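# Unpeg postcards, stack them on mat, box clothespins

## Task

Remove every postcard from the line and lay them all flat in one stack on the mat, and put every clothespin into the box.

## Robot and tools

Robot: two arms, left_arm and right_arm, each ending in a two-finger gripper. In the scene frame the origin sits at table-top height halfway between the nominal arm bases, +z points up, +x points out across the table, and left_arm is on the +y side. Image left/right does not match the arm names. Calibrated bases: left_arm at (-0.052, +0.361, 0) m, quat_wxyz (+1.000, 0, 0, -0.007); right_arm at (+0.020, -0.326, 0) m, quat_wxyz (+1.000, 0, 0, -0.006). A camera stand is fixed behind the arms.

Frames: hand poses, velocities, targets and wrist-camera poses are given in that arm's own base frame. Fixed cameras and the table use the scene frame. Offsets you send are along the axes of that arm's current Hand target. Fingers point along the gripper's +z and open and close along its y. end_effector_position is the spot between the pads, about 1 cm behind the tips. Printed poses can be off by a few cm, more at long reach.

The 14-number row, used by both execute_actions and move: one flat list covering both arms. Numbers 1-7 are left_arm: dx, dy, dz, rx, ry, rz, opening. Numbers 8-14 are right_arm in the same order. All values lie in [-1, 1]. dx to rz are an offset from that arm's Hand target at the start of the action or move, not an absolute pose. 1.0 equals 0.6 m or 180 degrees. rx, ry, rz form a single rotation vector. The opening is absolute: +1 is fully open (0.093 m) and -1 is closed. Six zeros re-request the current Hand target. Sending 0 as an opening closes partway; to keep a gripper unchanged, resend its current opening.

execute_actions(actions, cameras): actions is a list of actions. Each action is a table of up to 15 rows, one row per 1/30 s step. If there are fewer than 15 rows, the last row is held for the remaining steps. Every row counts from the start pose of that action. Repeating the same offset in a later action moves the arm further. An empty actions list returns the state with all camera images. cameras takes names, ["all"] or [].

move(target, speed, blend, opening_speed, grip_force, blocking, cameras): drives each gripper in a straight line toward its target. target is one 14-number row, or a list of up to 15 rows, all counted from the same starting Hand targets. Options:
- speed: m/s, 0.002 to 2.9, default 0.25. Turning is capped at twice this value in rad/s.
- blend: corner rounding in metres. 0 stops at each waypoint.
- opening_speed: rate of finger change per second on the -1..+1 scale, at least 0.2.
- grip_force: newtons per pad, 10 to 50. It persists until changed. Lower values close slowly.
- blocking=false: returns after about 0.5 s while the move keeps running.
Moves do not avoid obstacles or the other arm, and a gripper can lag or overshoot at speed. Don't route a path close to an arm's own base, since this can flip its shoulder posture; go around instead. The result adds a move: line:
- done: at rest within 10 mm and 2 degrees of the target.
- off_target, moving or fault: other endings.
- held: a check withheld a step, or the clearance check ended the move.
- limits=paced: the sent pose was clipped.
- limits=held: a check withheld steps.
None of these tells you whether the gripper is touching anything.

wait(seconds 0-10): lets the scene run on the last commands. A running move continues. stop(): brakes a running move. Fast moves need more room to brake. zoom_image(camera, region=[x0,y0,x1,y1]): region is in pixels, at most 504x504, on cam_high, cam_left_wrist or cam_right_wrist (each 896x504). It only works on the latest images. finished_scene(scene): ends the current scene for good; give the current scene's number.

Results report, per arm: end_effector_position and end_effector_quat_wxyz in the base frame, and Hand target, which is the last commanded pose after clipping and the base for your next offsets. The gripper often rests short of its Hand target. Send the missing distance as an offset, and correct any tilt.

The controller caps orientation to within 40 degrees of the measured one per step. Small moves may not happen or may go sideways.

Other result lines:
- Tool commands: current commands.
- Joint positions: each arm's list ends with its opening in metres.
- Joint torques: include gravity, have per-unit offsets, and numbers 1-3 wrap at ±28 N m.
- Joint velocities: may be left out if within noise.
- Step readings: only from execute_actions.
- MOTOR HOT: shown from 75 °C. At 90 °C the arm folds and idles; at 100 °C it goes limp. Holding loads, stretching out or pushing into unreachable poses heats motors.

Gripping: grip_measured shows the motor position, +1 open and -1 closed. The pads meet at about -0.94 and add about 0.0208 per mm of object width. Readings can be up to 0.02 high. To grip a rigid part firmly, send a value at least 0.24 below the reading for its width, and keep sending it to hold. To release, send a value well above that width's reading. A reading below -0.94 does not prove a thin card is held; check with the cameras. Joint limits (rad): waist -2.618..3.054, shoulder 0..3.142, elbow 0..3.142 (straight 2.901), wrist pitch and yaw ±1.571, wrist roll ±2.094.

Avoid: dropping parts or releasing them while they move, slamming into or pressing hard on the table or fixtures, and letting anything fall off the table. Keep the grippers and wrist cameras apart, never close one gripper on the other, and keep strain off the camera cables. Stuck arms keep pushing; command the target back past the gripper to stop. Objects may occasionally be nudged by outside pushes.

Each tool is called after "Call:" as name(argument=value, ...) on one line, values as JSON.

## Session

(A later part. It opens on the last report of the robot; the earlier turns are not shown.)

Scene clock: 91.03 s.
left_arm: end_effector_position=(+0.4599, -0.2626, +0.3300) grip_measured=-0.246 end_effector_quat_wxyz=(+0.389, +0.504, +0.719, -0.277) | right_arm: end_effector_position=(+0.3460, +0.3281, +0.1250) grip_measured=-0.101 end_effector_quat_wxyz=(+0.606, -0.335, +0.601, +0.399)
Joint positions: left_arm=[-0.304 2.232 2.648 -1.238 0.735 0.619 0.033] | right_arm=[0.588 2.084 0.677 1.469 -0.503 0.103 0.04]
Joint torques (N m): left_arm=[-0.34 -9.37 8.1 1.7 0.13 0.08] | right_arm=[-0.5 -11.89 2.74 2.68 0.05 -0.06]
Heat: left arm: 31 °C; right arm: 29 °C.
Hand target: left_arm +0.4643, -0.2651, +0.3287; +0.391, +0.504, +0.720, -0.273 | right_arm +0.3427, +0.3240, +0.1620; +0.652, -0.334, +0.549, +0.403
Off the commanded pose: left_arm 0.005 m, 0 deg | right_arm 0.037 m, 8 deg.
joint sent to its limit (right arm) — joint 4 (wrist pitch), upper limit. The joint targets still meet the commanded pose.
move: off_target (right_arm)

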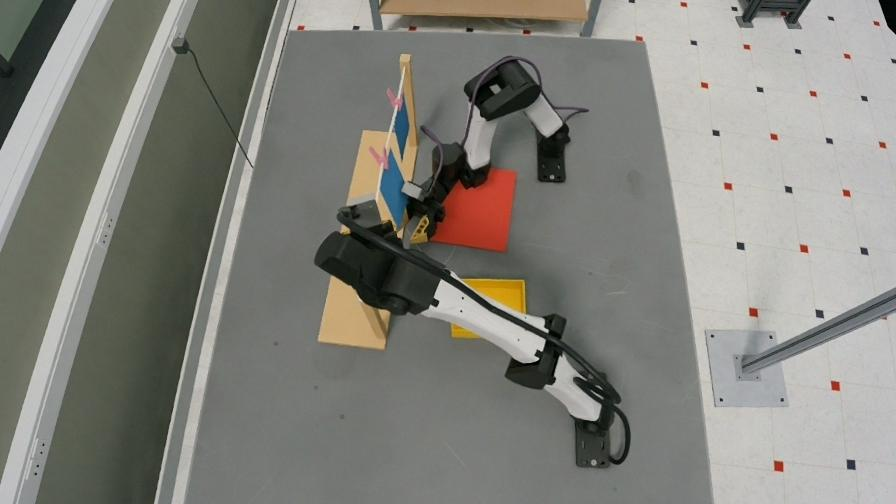

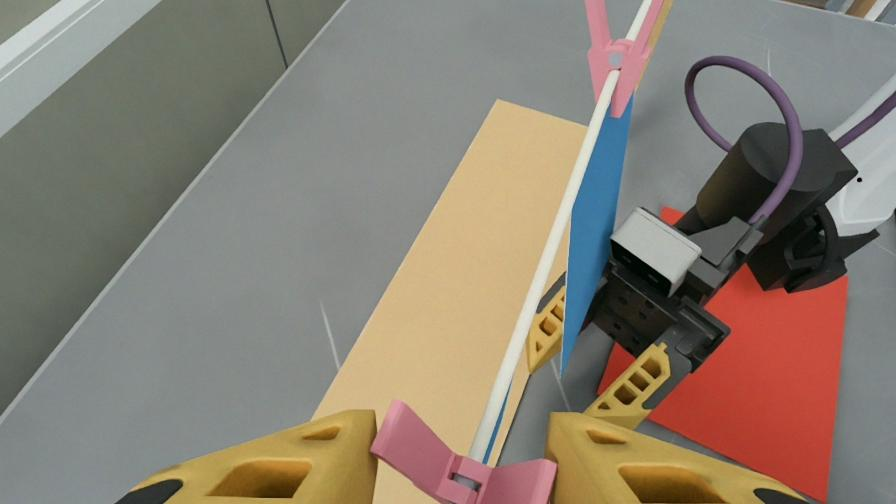

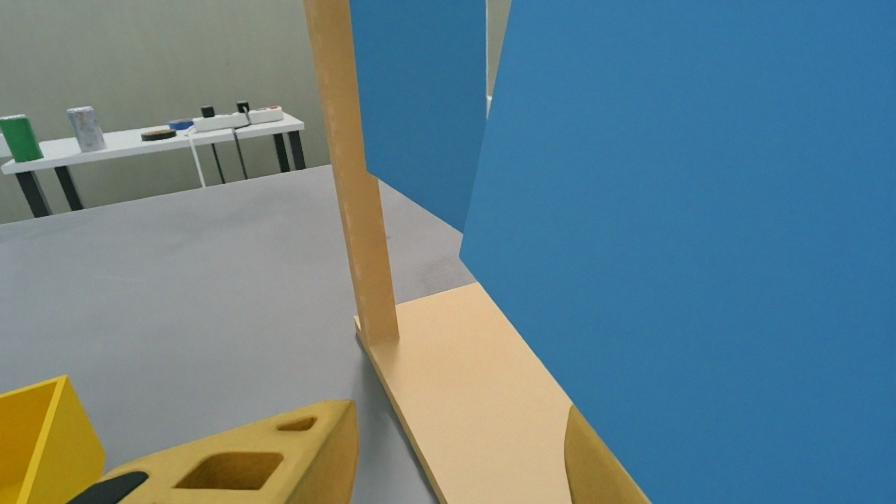

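Call:
move(target=[[0,0,0,0,0,0,-0.25,0.0385,-0.0072,-0.0695,0,0,0,-0.1],[0,0,0,0,0,0,-0.25,0.0212,0.0302,-0.1673,0,0,0,-0.1],[0,0,0,0,0,0,-0.25,-0.0795,0.0377,-0.1347,0.0998,0.0551,-0.0087,-0.3],[0,0,0,0,0,0,-0.25,-0.0538,0.0347,-0.037,0.0998,0.0551,-0.0087,-0.3]], speed=0.12, blend=[0.01,0.01,0.01,0], cameras=["all"])

Scene clock: 98.57 s.
left_arm: end_effector_position=(+0.4599, -0.2626, +0.3300) grip_measured=-0.246 end_effector_quat_wxyz=(+0.389, +0.504, +0.719, -0.277) | right_arm: end_effector_position=(+0.3060, +0.3033, +0.1681) grip_measured=-0.299 end_effector_quat_wxyz=(+0.626, -0.279, +0.677, +0.268)
Joint positions: left_arm=[-0.304 2.232 2.648 -1.238 0.735 0.619 0.033] | right_arm=[0.772 1.59 0.487 1.029 -0.024 0.011 0.031]
Joint torques (N m): left_arm=[-0.35 -9.37 8.09 1.7 0.13 0.08] | right_arm=[0.03 -5.46 7.32 2.33 0.22 -0.11]
Heat: left arm: 30 °C; right arm: 29 °C.
Hand target: left_arm +0.4643, -0.2651, +0.3287; +0.391, +0.504, +0.720, -0.273 | right_arm +0.3118, +0.3088, +0.1899; +0.652, -0.270, +0.654, +0.273
Off the commanded pose: left_arm 0.005 m, 0 deg | right_arm 0.023 m, 4 deg.
move: off_target (right_arm); blend cut to 0 m at target 3; target 3's new opening was sent with right_arm's hand 0.025 m and 4 deg from that target

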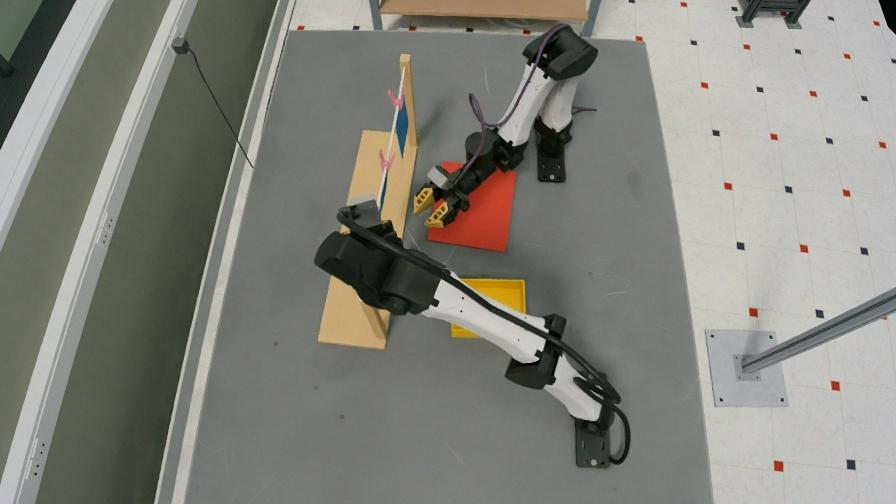

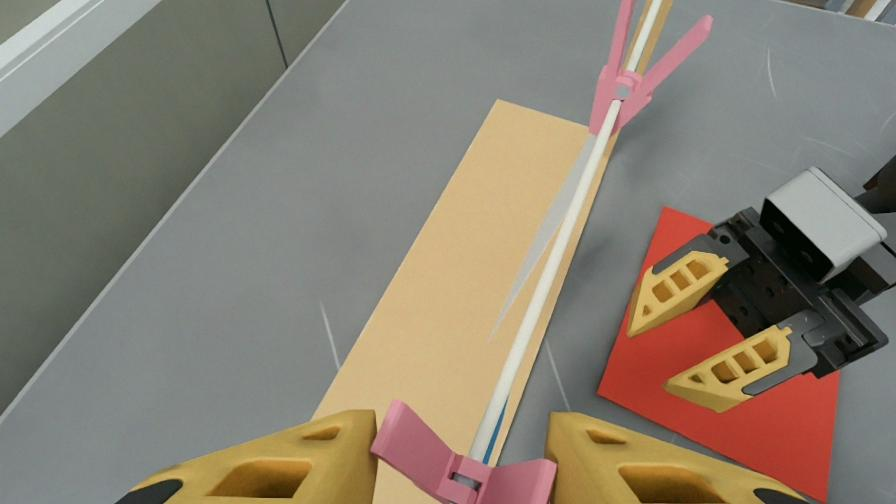

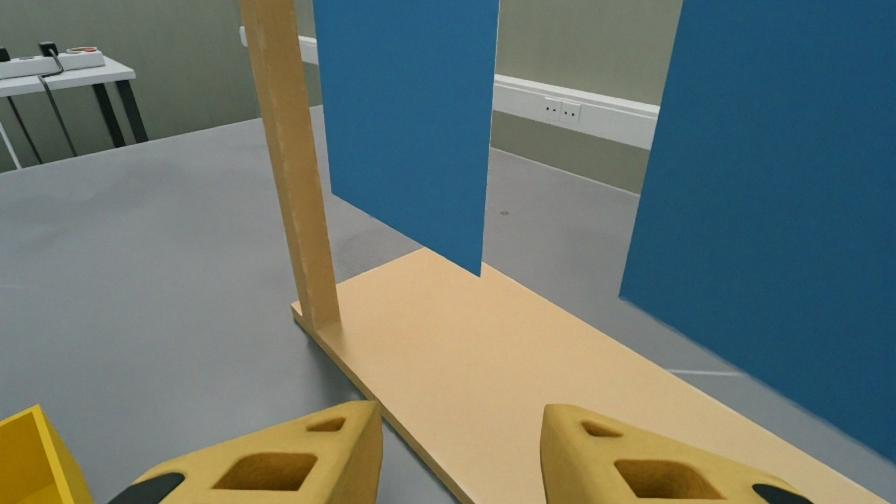

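Call:
move(target=[0,0,0,0,0,0,-0.25,0,-0.002,0.138,0,0,0,-0.3], speed=0.08, cameras=["cam_left_wrist","cam_right_wrist"])

Scene clock: 100.90 s.
left_arm: end_effector_position=(+0.4599, -0.2626, +0.3300) grip_measured=-0.246 end_effector_quat_wxyz=(+0.389, +0.504, +0.719, -0.277) | right_arm: end_effector_position=(+0.3662, +0.3616, +0.1726) grip_measured=-0.299 end_effector_quat_wxyz=(+0.633, -0.277, +0.671, +0.270)
Joint positions: left_arm=[-0.304 2.232 2.648 -1.238 0.735 0.619 0.033] | right_arm=[0.772 1.865 0.826 0.986 -0.023 0.011 0.031]
Joint torques (N m): left_arm=[-0.35 -9.37 8.08 1.7 0.13 0.08] | right_arm=[0.08 -8.14 7.73 2.07 0.18 -0.07]
Heat: left arm: 30 °C; right arm: 29 °C.
Hand target: left_arm +0.4643, -0.2651, +0.3287; +0.391, +0.504, +0.720, -0.273 | right_arm +0.3712, +0.3666, +0.1900; +0.652, -0.269, +0.654, +0.273
Off the commanded pose: left_arm 0.005 m, 0 deg | right_arm 0.019 m, 3 deg.
move: off_target (right_arm)
Images, in order (width x height): cam_left_wrist 896x504, cam_right_wrist 896x504.

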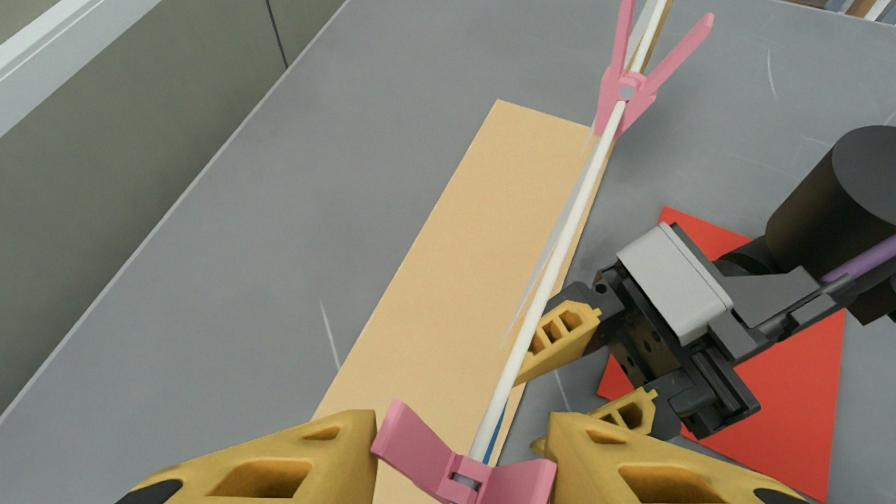

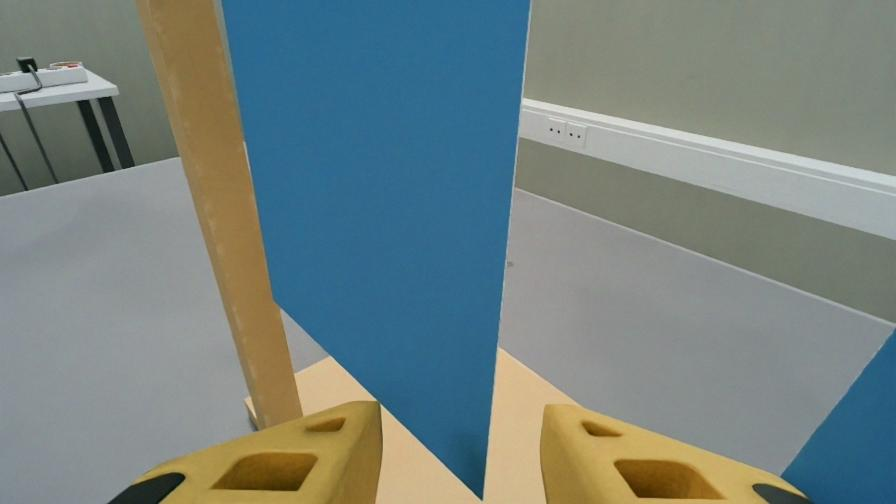

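Call:
move(target=[0,0,0,0,0,0,-0.25,0,0,0,0,0,0,-0.75], grip_force=[50,15], cameras=["cam_left_wrist","cam_right_wrist"])

Scene clock: 103.53 s.
left_arm: end_effector_position=(+0.4599, -0.2626, +0.3300) grip_measured=-0.246 end_effector_quat_wxyz=(+0.389, +0.504, +0.719, -0.277) | right_arm: end_effector_position=(+0.3662, +0.3615, +0.1723) grip_measured=-0.749 end_effector_quat_wxyz=(+0.633, -0.277, +0.671, +0.270)
Joint positions: left_arm=[-0.304 2.232 2.648 -1.238 0.735 0.619 0.033] | right_arm=[0.772 1.865 0.826 0.985 -0.022 0.01 0.009]
Joint torques (N m): left_arm=[-0.35 -9.37 8.09 1.7 0.14 0.08] | right_arm=[0.01 -7.82 7.53 2.08 0.13 -0.04]
Heat: left arm: 30 °C; right arm: 30 °C.
Hand target: left_arm +0.4643, -0.2651, +0.3287; +0.391, +0.504, +0.720, -0.273 | right_arm +0.3712, +0.3666, +0.1900; +0.652, -0.269, +0.654, +0.273
Off the commanded pose: left_arm 0.005 m, 0 deg | right_arm 0.019 m, 3 deg.
grip_force (N): 50, 15
move: off_target (right_arm)
Images, in order (width x height): cam_left_wrist 896x504, cam_right_wrist 896x504.

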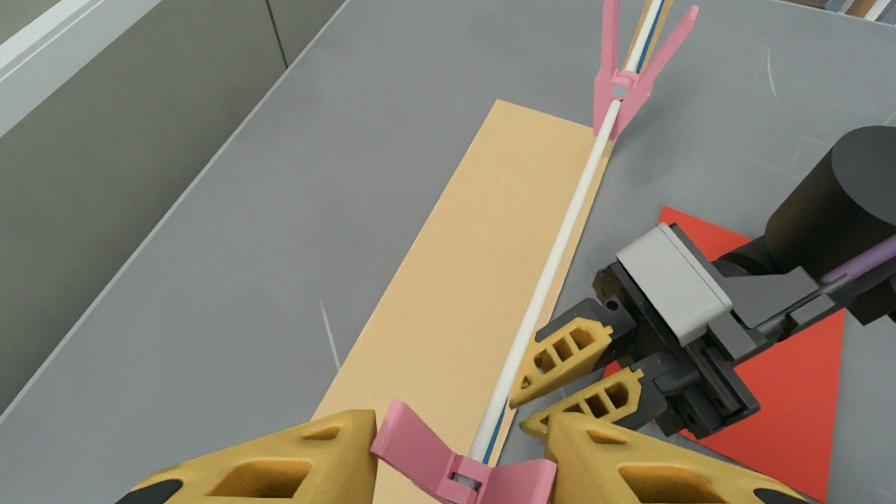

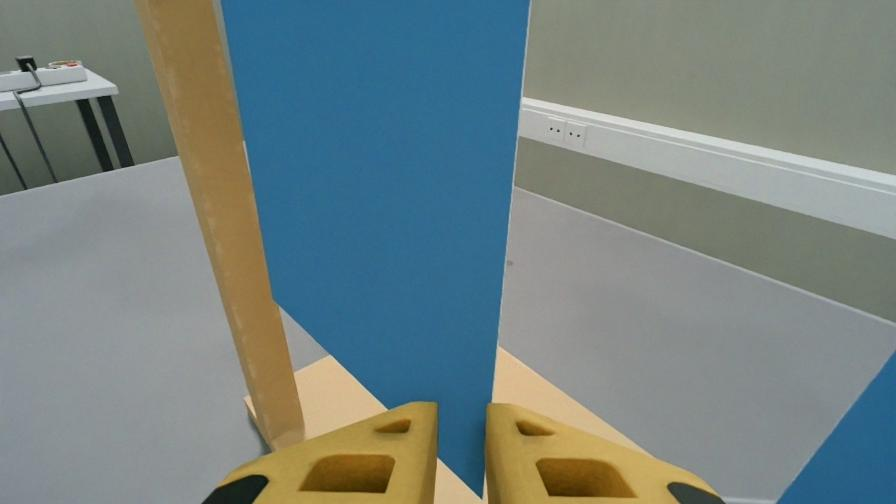

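Call:
move(target=[0,0,0,0,0,0,-0.25,0,0,0,0,0,0,-1], cameras=["cam_left_wrist","cam_right_wrist"])

Scene clock: 105.03 s.
left_arm: end_effector_position=(+0.4599, -0.2626, +0.3300) grip_measured=-0.246 end_effector_quat_wxyz=(+0.389, +0.504, +0.719, -0.277) | right_arm: end_effector_position=(+0.3662, +0.3615, +0.1723) grip_measured=-0.982 end_effector_quat_wxyz=(+0.633, -0.277, +0.671, +0.270)
Joint positions: left_arm=[-0.304 2.232 2.648 -1.238 0.735 0.619 0.033] | right_arm=[0.772 1.865 0.826 0.985 -0.022 0.01 0]
Joint torques (N m): left_arm=[-0.35 -9.37 8.09 1.7 0.13 0.08] | right_arm=[-0.05 -7.95 7.88 2.1 0.16 -0.09]
Heat: left arm: 30 °C; right arm: 30 °C.
Hand target: left_arm +0.4643, -0.2651, +0.3287; +0.391, +0.504, +0.720, -0.273 | right_arm +0.3712, +0.3666, +0.1900; +0.652, -0.269, +0.654, +0.273
Off the commanded pose: left_arm 0.005 m, 0 deg | right_arm 0.019 m, 3 deg.
grip_force (N): 50, 15
move: off_target (right_arm)
Images, in order (width x height): cam_left_wrist 896x504, cam_right_wrist 896x504.

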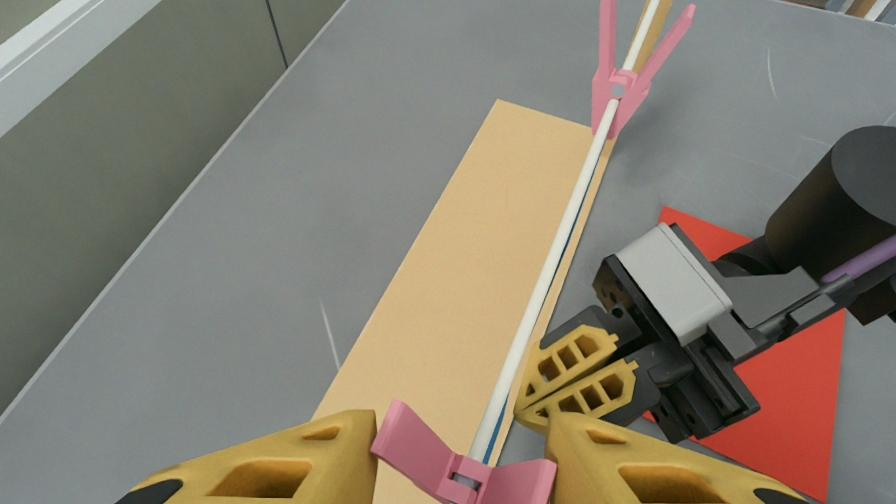

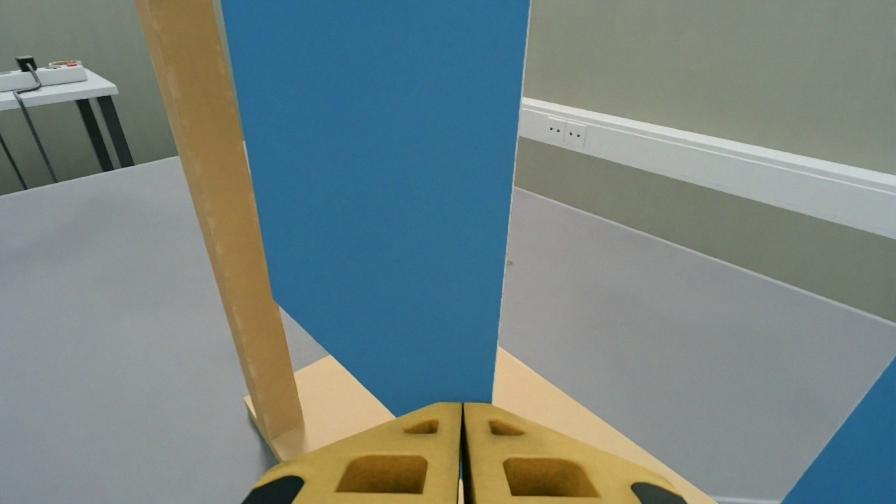

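Call:
move(target=[[0,0,0,0,0,0,-0.25,0,0,-0.01,0,0,0,-0.3],[0,0,0,0,0,0,-0.25,0,0.007,0.037,0,0,0,-0.3]], grip_force=[50,50], speed=0.08, cameras=["cam_left_wrist","cam_right_wrist"])

Scene clock: 107.83 s.
left_arm: end_effector_position=(+0.4599, -0.2626, +0.3300) grip_measured=-0.246 end_effector_quat_wxyz=(+0.389, +0.504, +0.719, -0.277) | right_arm: end_effector_position=(+0.3798, +0.3792, +0.1716) grip_measured=-0.301 end_effector_quat_wxyz=(+0.632, -0.276, +0.672, +0.268)
Joint positions: left_arm=[-0.304 2.232 2.648 -1.238 0.735 0.619 0.033] | right_arm=[0.782 1.932 0.924 0.952 -0.009 0.01 0.031]
Joint torques (N m): left_arm=[-0.34 -9.37 8.08 1.7 0.13 0.08] | right_arm=[0.23 -8.83 7.91 2.13 0.18 -0.07]
Heat: left arm: 30 °C; right arm: 30 °C.
Hand target: left_arm +0.4643, -0.2651, +0.3287; +0.391, +0.504, +0.720, -0.273 | right_arm +0.3838, +0.3853, +0.1899; +0.652, -0.269, +0.654, +0.273
Off the commanded pose: left_arm 0.005 m, 0 deg | right_arm 0.020 m, 3 deg.
move: off_target (right_arm)
Images, in order (width x height): cam_left_wrist 896x504, cam_right_wrist 896x504.

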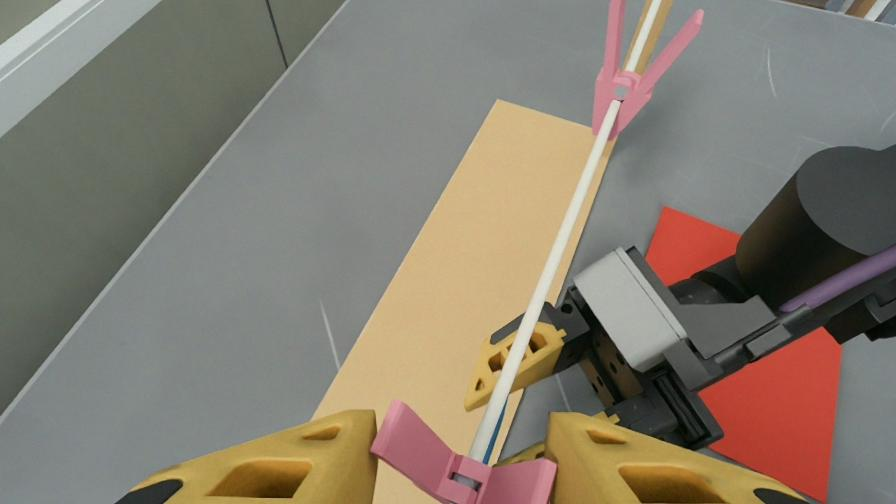

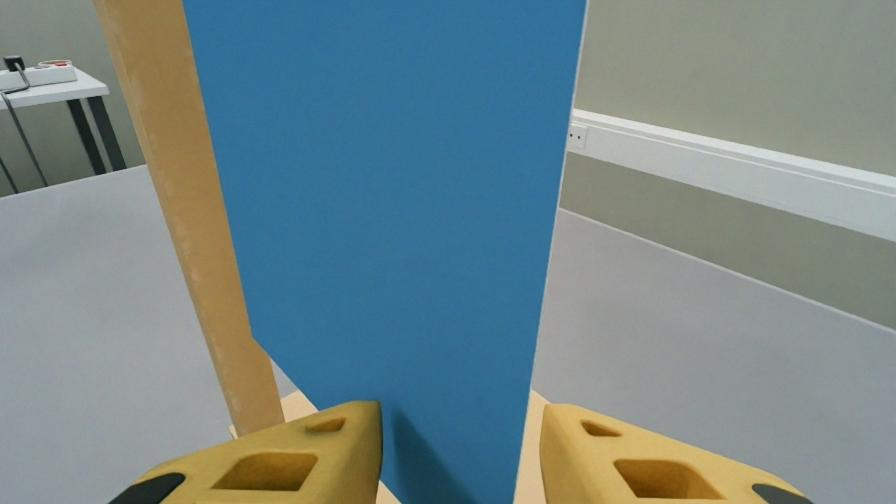

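Call:
move(target=[0,0,0,0,0,0,-0.25,0,0,0,0,0,0,-1], grip_force=[50,15], cameras=["cam_left_wrist","cam_right_wrist"])

Scene clock: 111.83 s.
left_arm: end_effector_position=(+0.4599, -0.2626, +0.3300) grip_measured=-0.247 end_effector_quat_wxyz=(+0.389, +0.504, +0.719, -0.277) | right_arm: end_effector_position=(+0.3793, +0.3799, +0.1732) grip_measured=-0.976 end_effector_quat_wxyz=(+0.635, -0.275, +0.670, +0.268)
Joint positions: left_arm=[-0.304 2.232 2.648 -1.238 0.735 0.619 0.033] | right_arm=[0.785 1.932 0.924 0.959 -0.004 0.01 0]
Joint torques (N m): left_arm=[-0.34 -9.36 8.06 1.7 0.13 0.08] | right_arm=[-0.02 -8.84 7.84 2.08 0.11 -0.05]
Heat: left arm: 30 °C; right arm: 30 °C.
Hand target: left_arm +0.4643, -0.2651, +0.3287; +0.391, +0.504, +0.720, -0.273 | right_arm +0.3839, +0.3852, +0.1899; +0.652, -0.269, +0.654, +0.273
Off the commanded pose: left_arm 0.005 m, 0 deg | right_arm 0.018 m, 3 deg.
grip_force (N): 50, 15
move: off_target (right_arm)
Images, in order (width x height): cam_left_wrist 896x504, cam_right_wrist 896x504.

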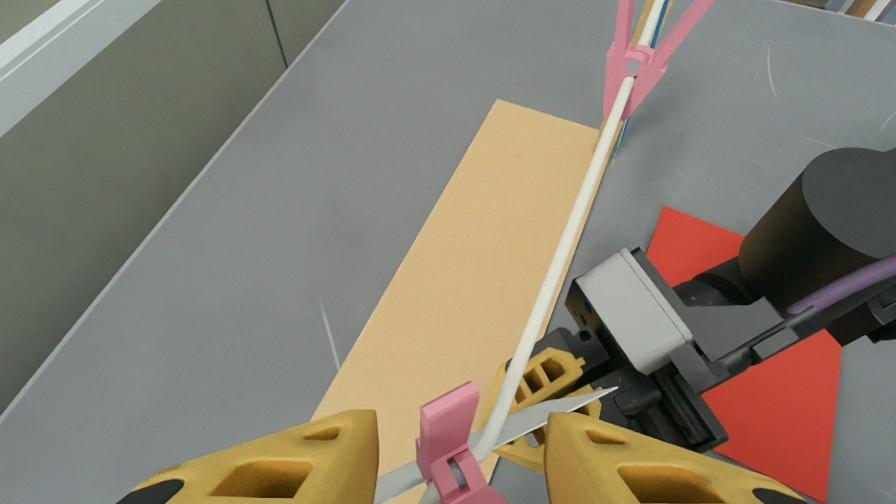

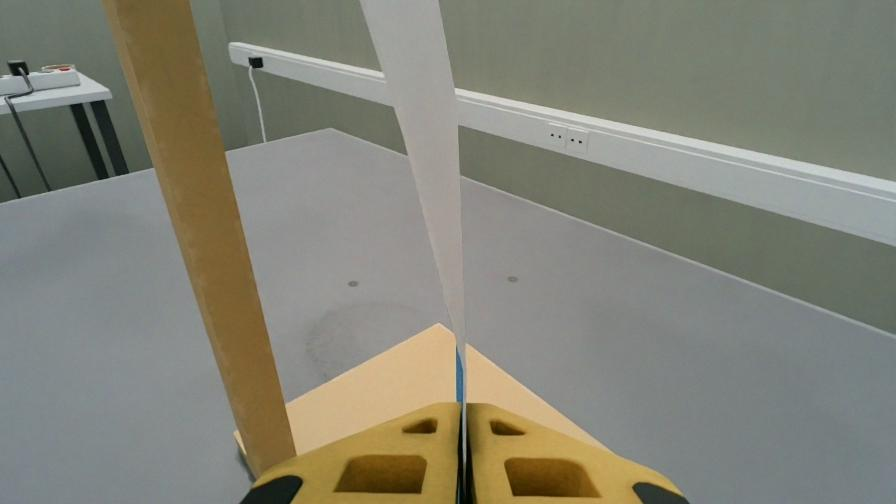

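Call:
move(target=[0,0,0,0,0,0,-0.95,0,0,0,0,0,0,-1], grip_force=[15,40], cameras=["cam_left_wrist","cam_right_wrist"])

Scene clock: 114.97 s.
left_arm: end_effector_position=(+0.4591, -0.2638, +0.3321) grip_measured=-0.503 end_effector_quat_wxyz=(+0.391, +0.504, +0.718, -0.277) | right_arm: end_effector_position=(+0.3796, +0.3802, +0.1743) grip_measured=-0.989 end_effector_quat_wxyz=(+0.636, -0.275, +0.669, +0.269)
Joint positions: left_arm=[-0.307 2.232 2.655 -1.239 0.735 0.614 0.021] | right_arm=[0.785 1.932 0.926 0.959 -0.004 0.01 0]
Joint torques (N m): left_arm=[-0.06 -9.2 7.64 1.69 0.13 0.13] | right_arm=[0.02 -8.66 7.8 2.06 0.1 -0.06]
Heat: left arm: 30 °C; right arm: 30 °C.
Hand target: left_arm +0.4643, -0.2650, +0.3287; +0.391, +0.504, +0.720, -0.273 | right_arm +0.3839, +0.3853, +0.1900; +0.652, -0.269, +0.654, +0.273
Off the commanded pose: left_arm 0.006 m, 0 deg | right_arm 0.017 m, 3 deg.
grip_force (N): 15, 40
move: off_target (right_arm)
Images, in order (width x height): cam_left_wrist 896x504, cam_right_wrist 896x504.

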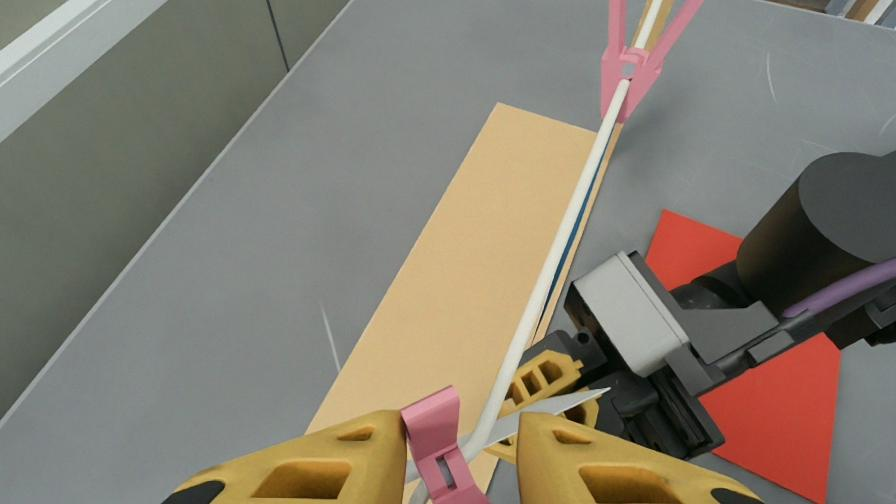

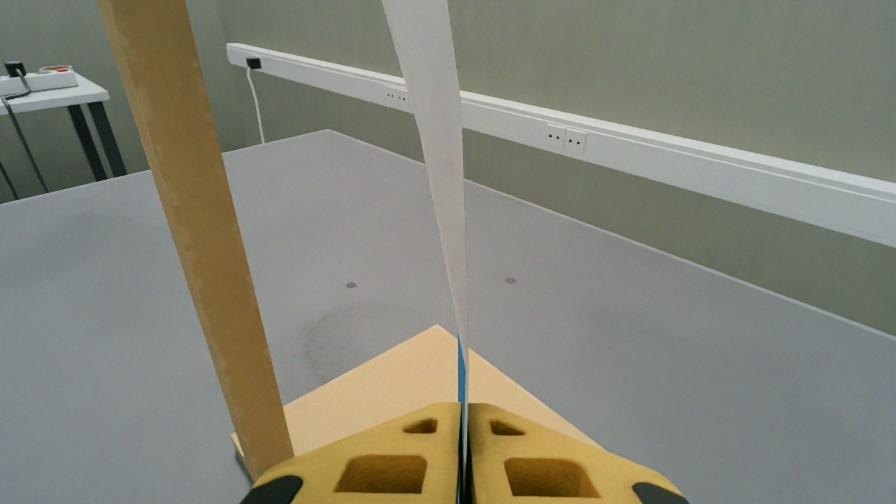

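Call:
move(target=[0,0,0,0,0,0,-0.95,0.083,0,0,0,0,0,-1], speed=0.06, cameras=["all"])

Scene clock: 116.73 s.
left_arm: end_effector_position=(+0.4590, -0.2637, +0.3322) grip_measured=-0.568 end_effector_quat_wxyz=(+0.391, +0.503, +0.719, -0.278) | right_arm: end_effector_position=(+0.3854, +0.3858, +0.1349) grip_measured=-0.989 end_effector_quat_wxyz=(+0.642, -0.272, +0.664, +0.271)
Joint positions: left_arm=[-0.307 2.232 2.655 -1.24 0.735 0.612 0.018] | right_arm=[0.785 2.088 0.926 1.131 -0.003 0.01 0]
Joint torques (N m): left_arm=[-0.14 -9.18 7.76 1.7 0.13 0.13] | right_arm=[-0.01 -9.52 3.77 2.28 0.19 -0.09]
Heat: left arm: 30 °C; right arm: 30 °C.
Hand target: left_arm +0.4644, -0.2650, +0.3287; +0.391, +0.504, +0.720, -0.273 | right_arm +0.3837, +0.3854, +0.1402; +0.652, -0.269, +0.654, +0.273
Off the commanded pose: left_arm 0.007 m, 1 deg | right_arm 0.006 m, 2 deg.
grip_force (N): 15, 40
move: done

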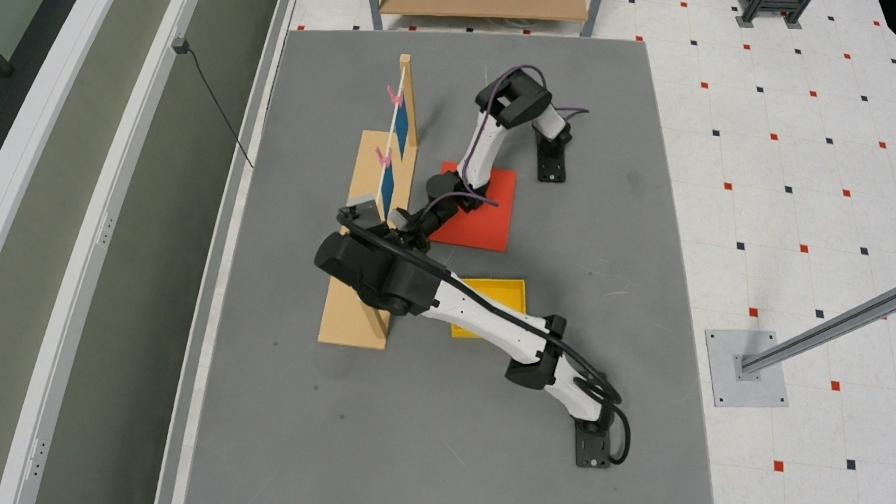

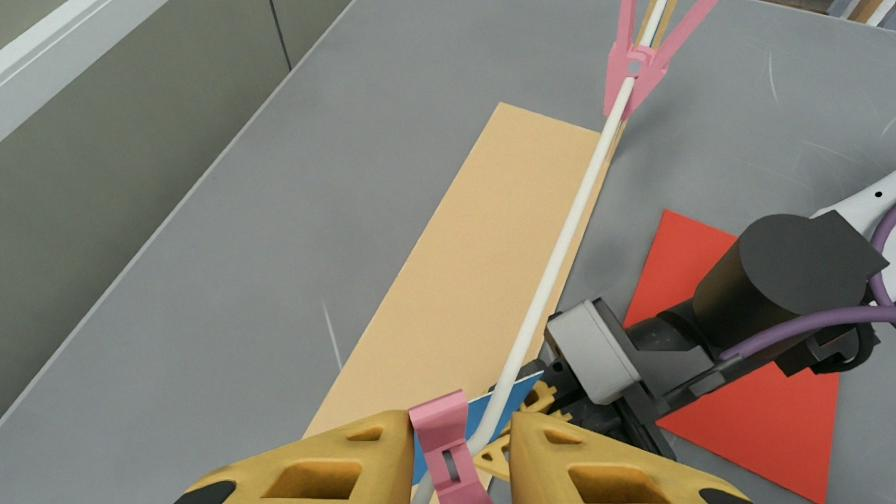

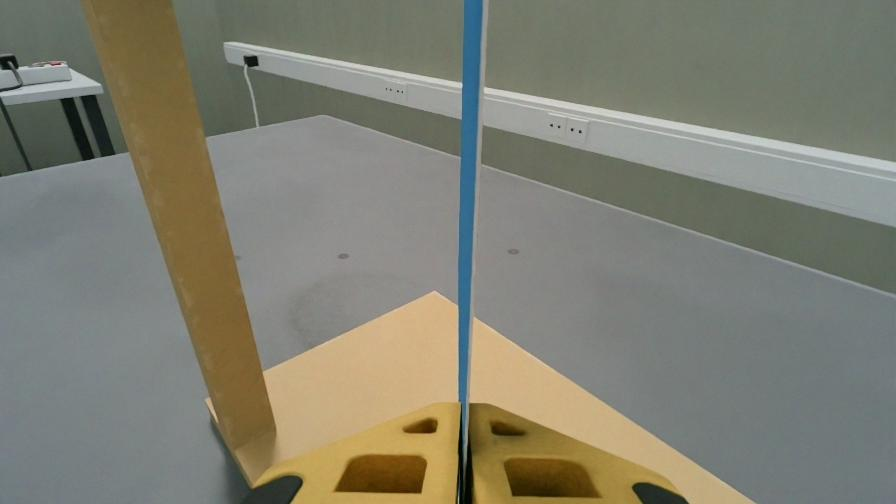

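Call:
move(target=[[0,0,0,0,0,0,-0.95,-0.05,0,-0.2145,0,0,0,-1],[0,0,0,0,0,0,-0.95,-0.1,0.0465,-0.3876,0.3105,-0.1279,0.512,-1]], speed=0.15, blend=[0.03,0], cameras=["all"])

Scene clock: 129.23 s.
left_arm: end_effector_position=(+0.4585, -0.2636, +0.3331) grip_measured=-0.693 end_effector_quat_wxyz=(+0.390, +0.500, +0.721, -0.279) | right_arm: end_effector_position=(+0.2013, +0.2425, +0.1950) grip_measured=-0.989 end_effector_quat_wxyz=(+0.440, +0.490, +0.599, +0.456)
Joint positions: left_arm=[-0.307 2.232 2.66 -1.243 0.735 0.604 0.012] | right_arm=[1.405 1.226 0.62 -0.021 1.226 2.087 0]
Joint torques (N m): left_arm=[-0.05 -9.22 7.32 1.73 0.12 0.21] | right_arm=[0.14 -4.88 4.96 1.39 0.63 0.04]
Heat: left arm: 30 °C; right arm: 29 °C.
Hand target: left_arm +0.4644, -0.2650, +0.3287; +0.391, +0.504, +0.720, -0.273 | right_arm +0.2000, +0.2403, +0.2005; +0.410, +0.612, +0.561, +0.377
Off the commanded pose: left_arm 0.007 m, 1 deg | right_arm 0.006 m, 18 deg.
joint sent to its limit (right arm) — joint 6 (wrist roll), upper limit. The joint targets are off in orientation, not in position.
grip_force (N): 15, 40
move: off_target (right_arm)

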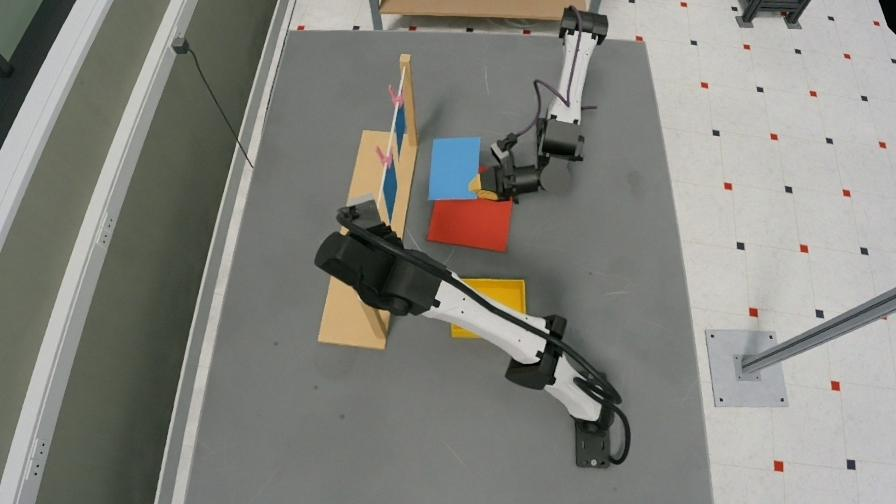

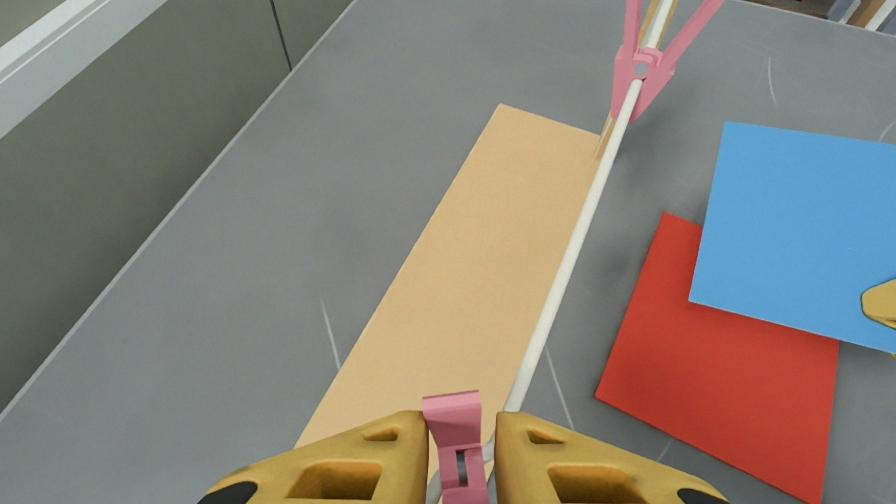

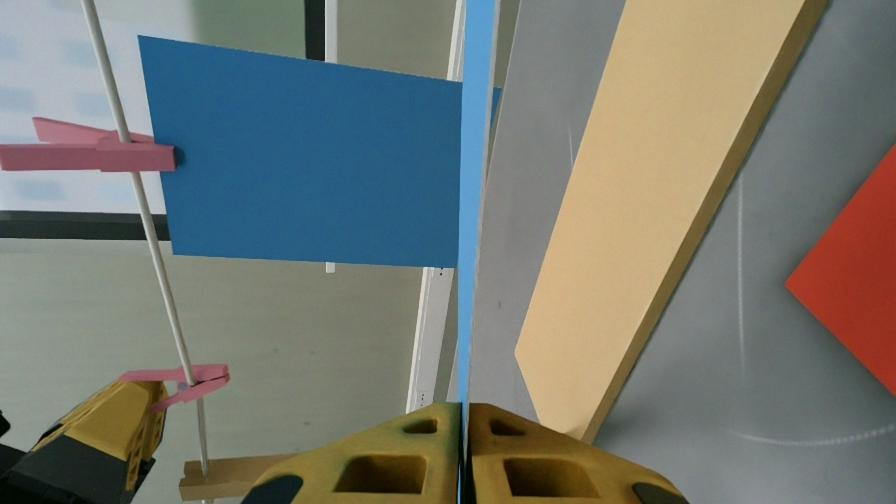

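Call:
move(target=[[0,0,0,0,0,0,-0.2,-0.033,0.032,-0.01,0,0,-0.5,-1],[0,0,0,0,0,0,-0.2,-0.165,-0.0865,0.008,0,0,-1,-1]], speed=0.2, blend=[0.03,0], opening_speed=0.5, cameras=["all"])

Scene clock: 140.70 s.
left_arm: end_effector_position=(+0.4585, -0.2635, +0.3331) grip_measured=-0.203 end_effector_quat_wxyz=(+0.390, +0.500, +0.721, -0.279) | right_arm: end_effector_position=(+0.1757, +0.1423, +0.1468) grip_measured=-0.989 end_effector_quat_wxyz=(+0.367, -0.564, +0.617, -0.408)
Joint positions: left_arm=[-0.307 2.232 2.66 -1.243 0.734 0.604 0.035] | right_arm=[1.432 1.137 0.634 -0.978 1.16 -0.107 0]
Joint torques (N m): left_arm=[-0.06 -9.24 7.34 1.73 0.13 0.21] | right_arm=[0.01 -3.77 4.57 0.59 0.86 -0.14]
Heat: left arm: 30 °C; right arm: 27 °C.
Hand target: left_arm +0.4644, -0.2650, +0.3287; +0.391, +0.504, +0.720, -0.273 | right_arm +0.1763, +0.1430, +0.1504; +0.377, -0.561, +0.612, -0.410
Off the commanded pose: left_arm 0.007 m, 1 deg | right_arm 0.004 m, 1 deg.
grip_force (N): 15, 40
move: done; blend cut to 0 m at target 1

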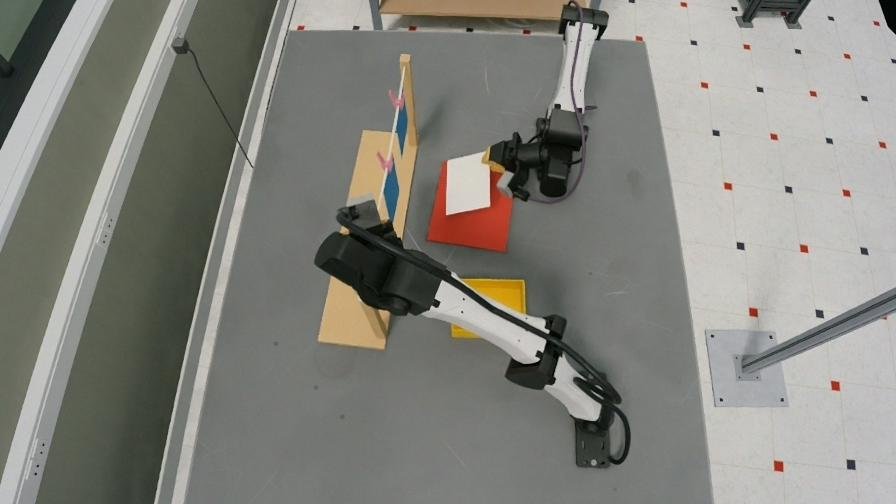

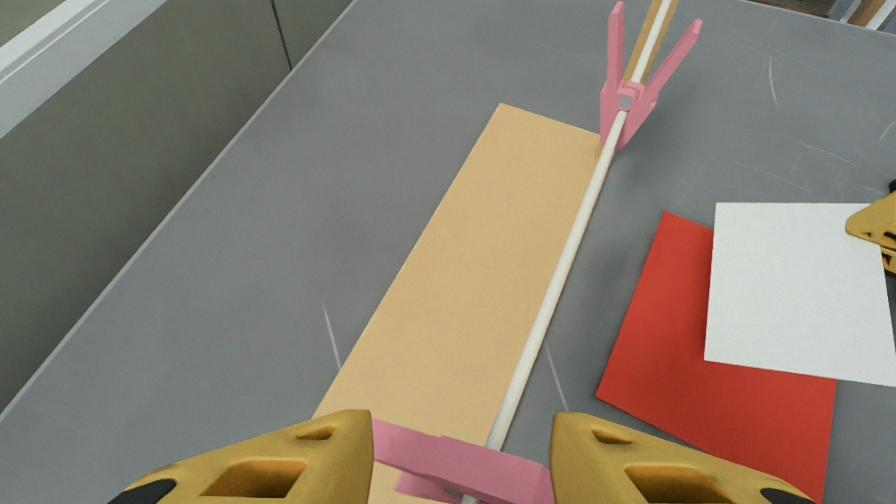

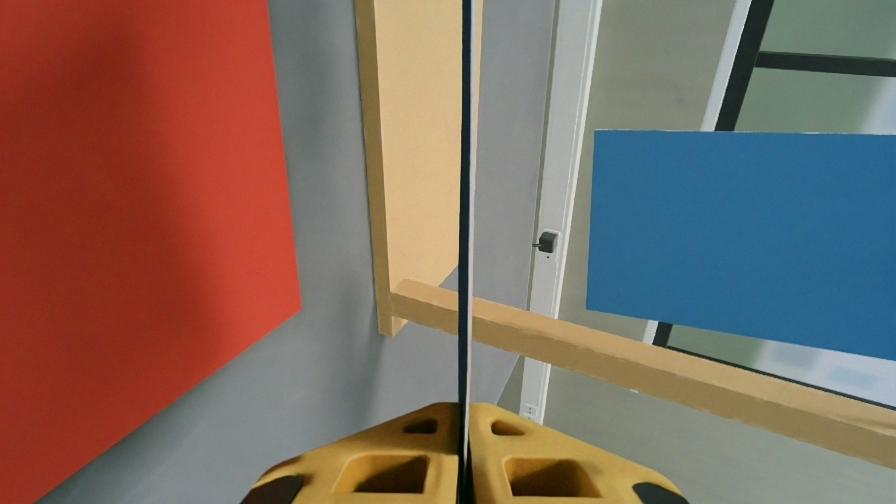

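Call:
zoom_image(camera="cam_left_wrist", region=[340, 380, 600, 504])

Call:
move(target=[0,0,0,0,0,0,-0.2,0,0.173,0.07,0,0,0,-1], speed=0.12, cameras=["cam_high","cam_right_wrist"])

Scaled by 1.938 from the camera's 896x504 image, which has a finer 1280x720 frame.

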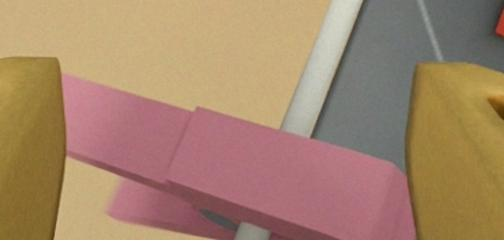

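Scene clock: 143.20 s.
left_arm: end_effector_position=(+0.4585, -0.2635, +0.3331) grip_measured=-0.203 end_effector_quat_wxyz=(+0.390, +0.500, +0.721, -0.279) | right_arm: end_effector_position=(+0.1760, +0.1425, +0.0418) grip_measured=-0.989 end_effector_quat_wxyz=(-0.378, +0.559, -0.609, +0.417)
Joint positions: left_arm=[-0.307 2.232 2.66 -1.243 0.734 0.604 0.035] | right_arm=[1.444 1.482 0.332 -0.331 1.193 -0.103 0]
Joint torques (N m): left_arm=[-0.08 -9.22 7.34 1.73 0.13 0.21] | right_arm=[-0.53 -3.12 2.76 0.66 0.51 -0.04]
Heat: left arm: 30 °C; right arm: 27 °C.
Hand target: left_arm +0.4644, -0.2650, +0.3287; +0.391, +0.504, +0.720, -0.273 | right_arm +0.1758, +0.1433, +0.0385; -0.377, +0.561, -0.612, +0.410
Off the commanded pose: left_arm 0.007 m, 1 deg | right_arm 0.003 m, 1 deg.
grip_force (N): 15, 40
move: done
Images, in order (width x height): cam_high 896x504, cam_right_wrist 896x504.

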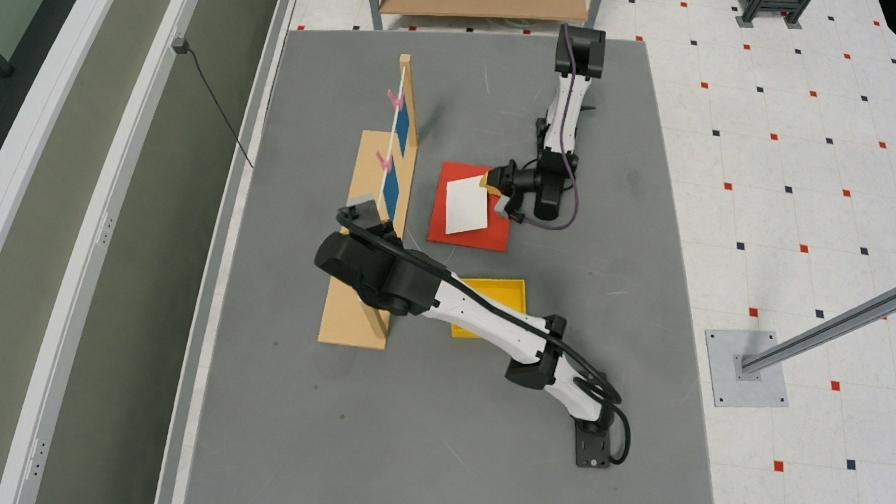

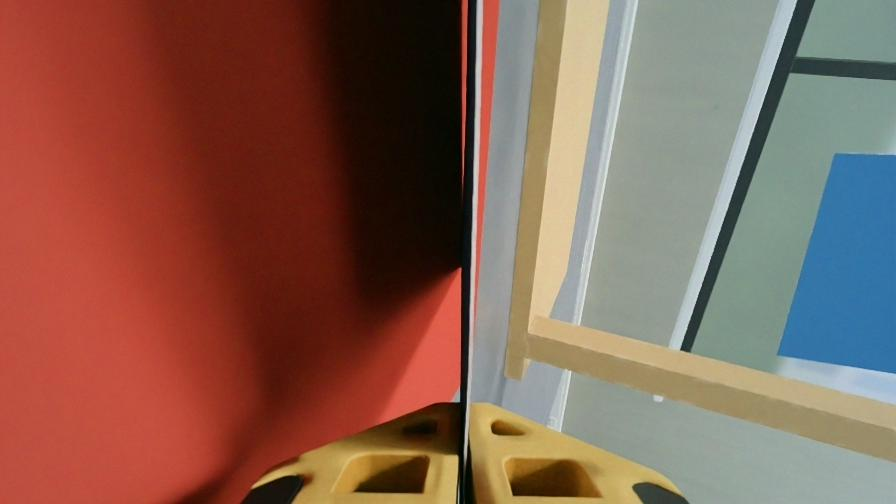

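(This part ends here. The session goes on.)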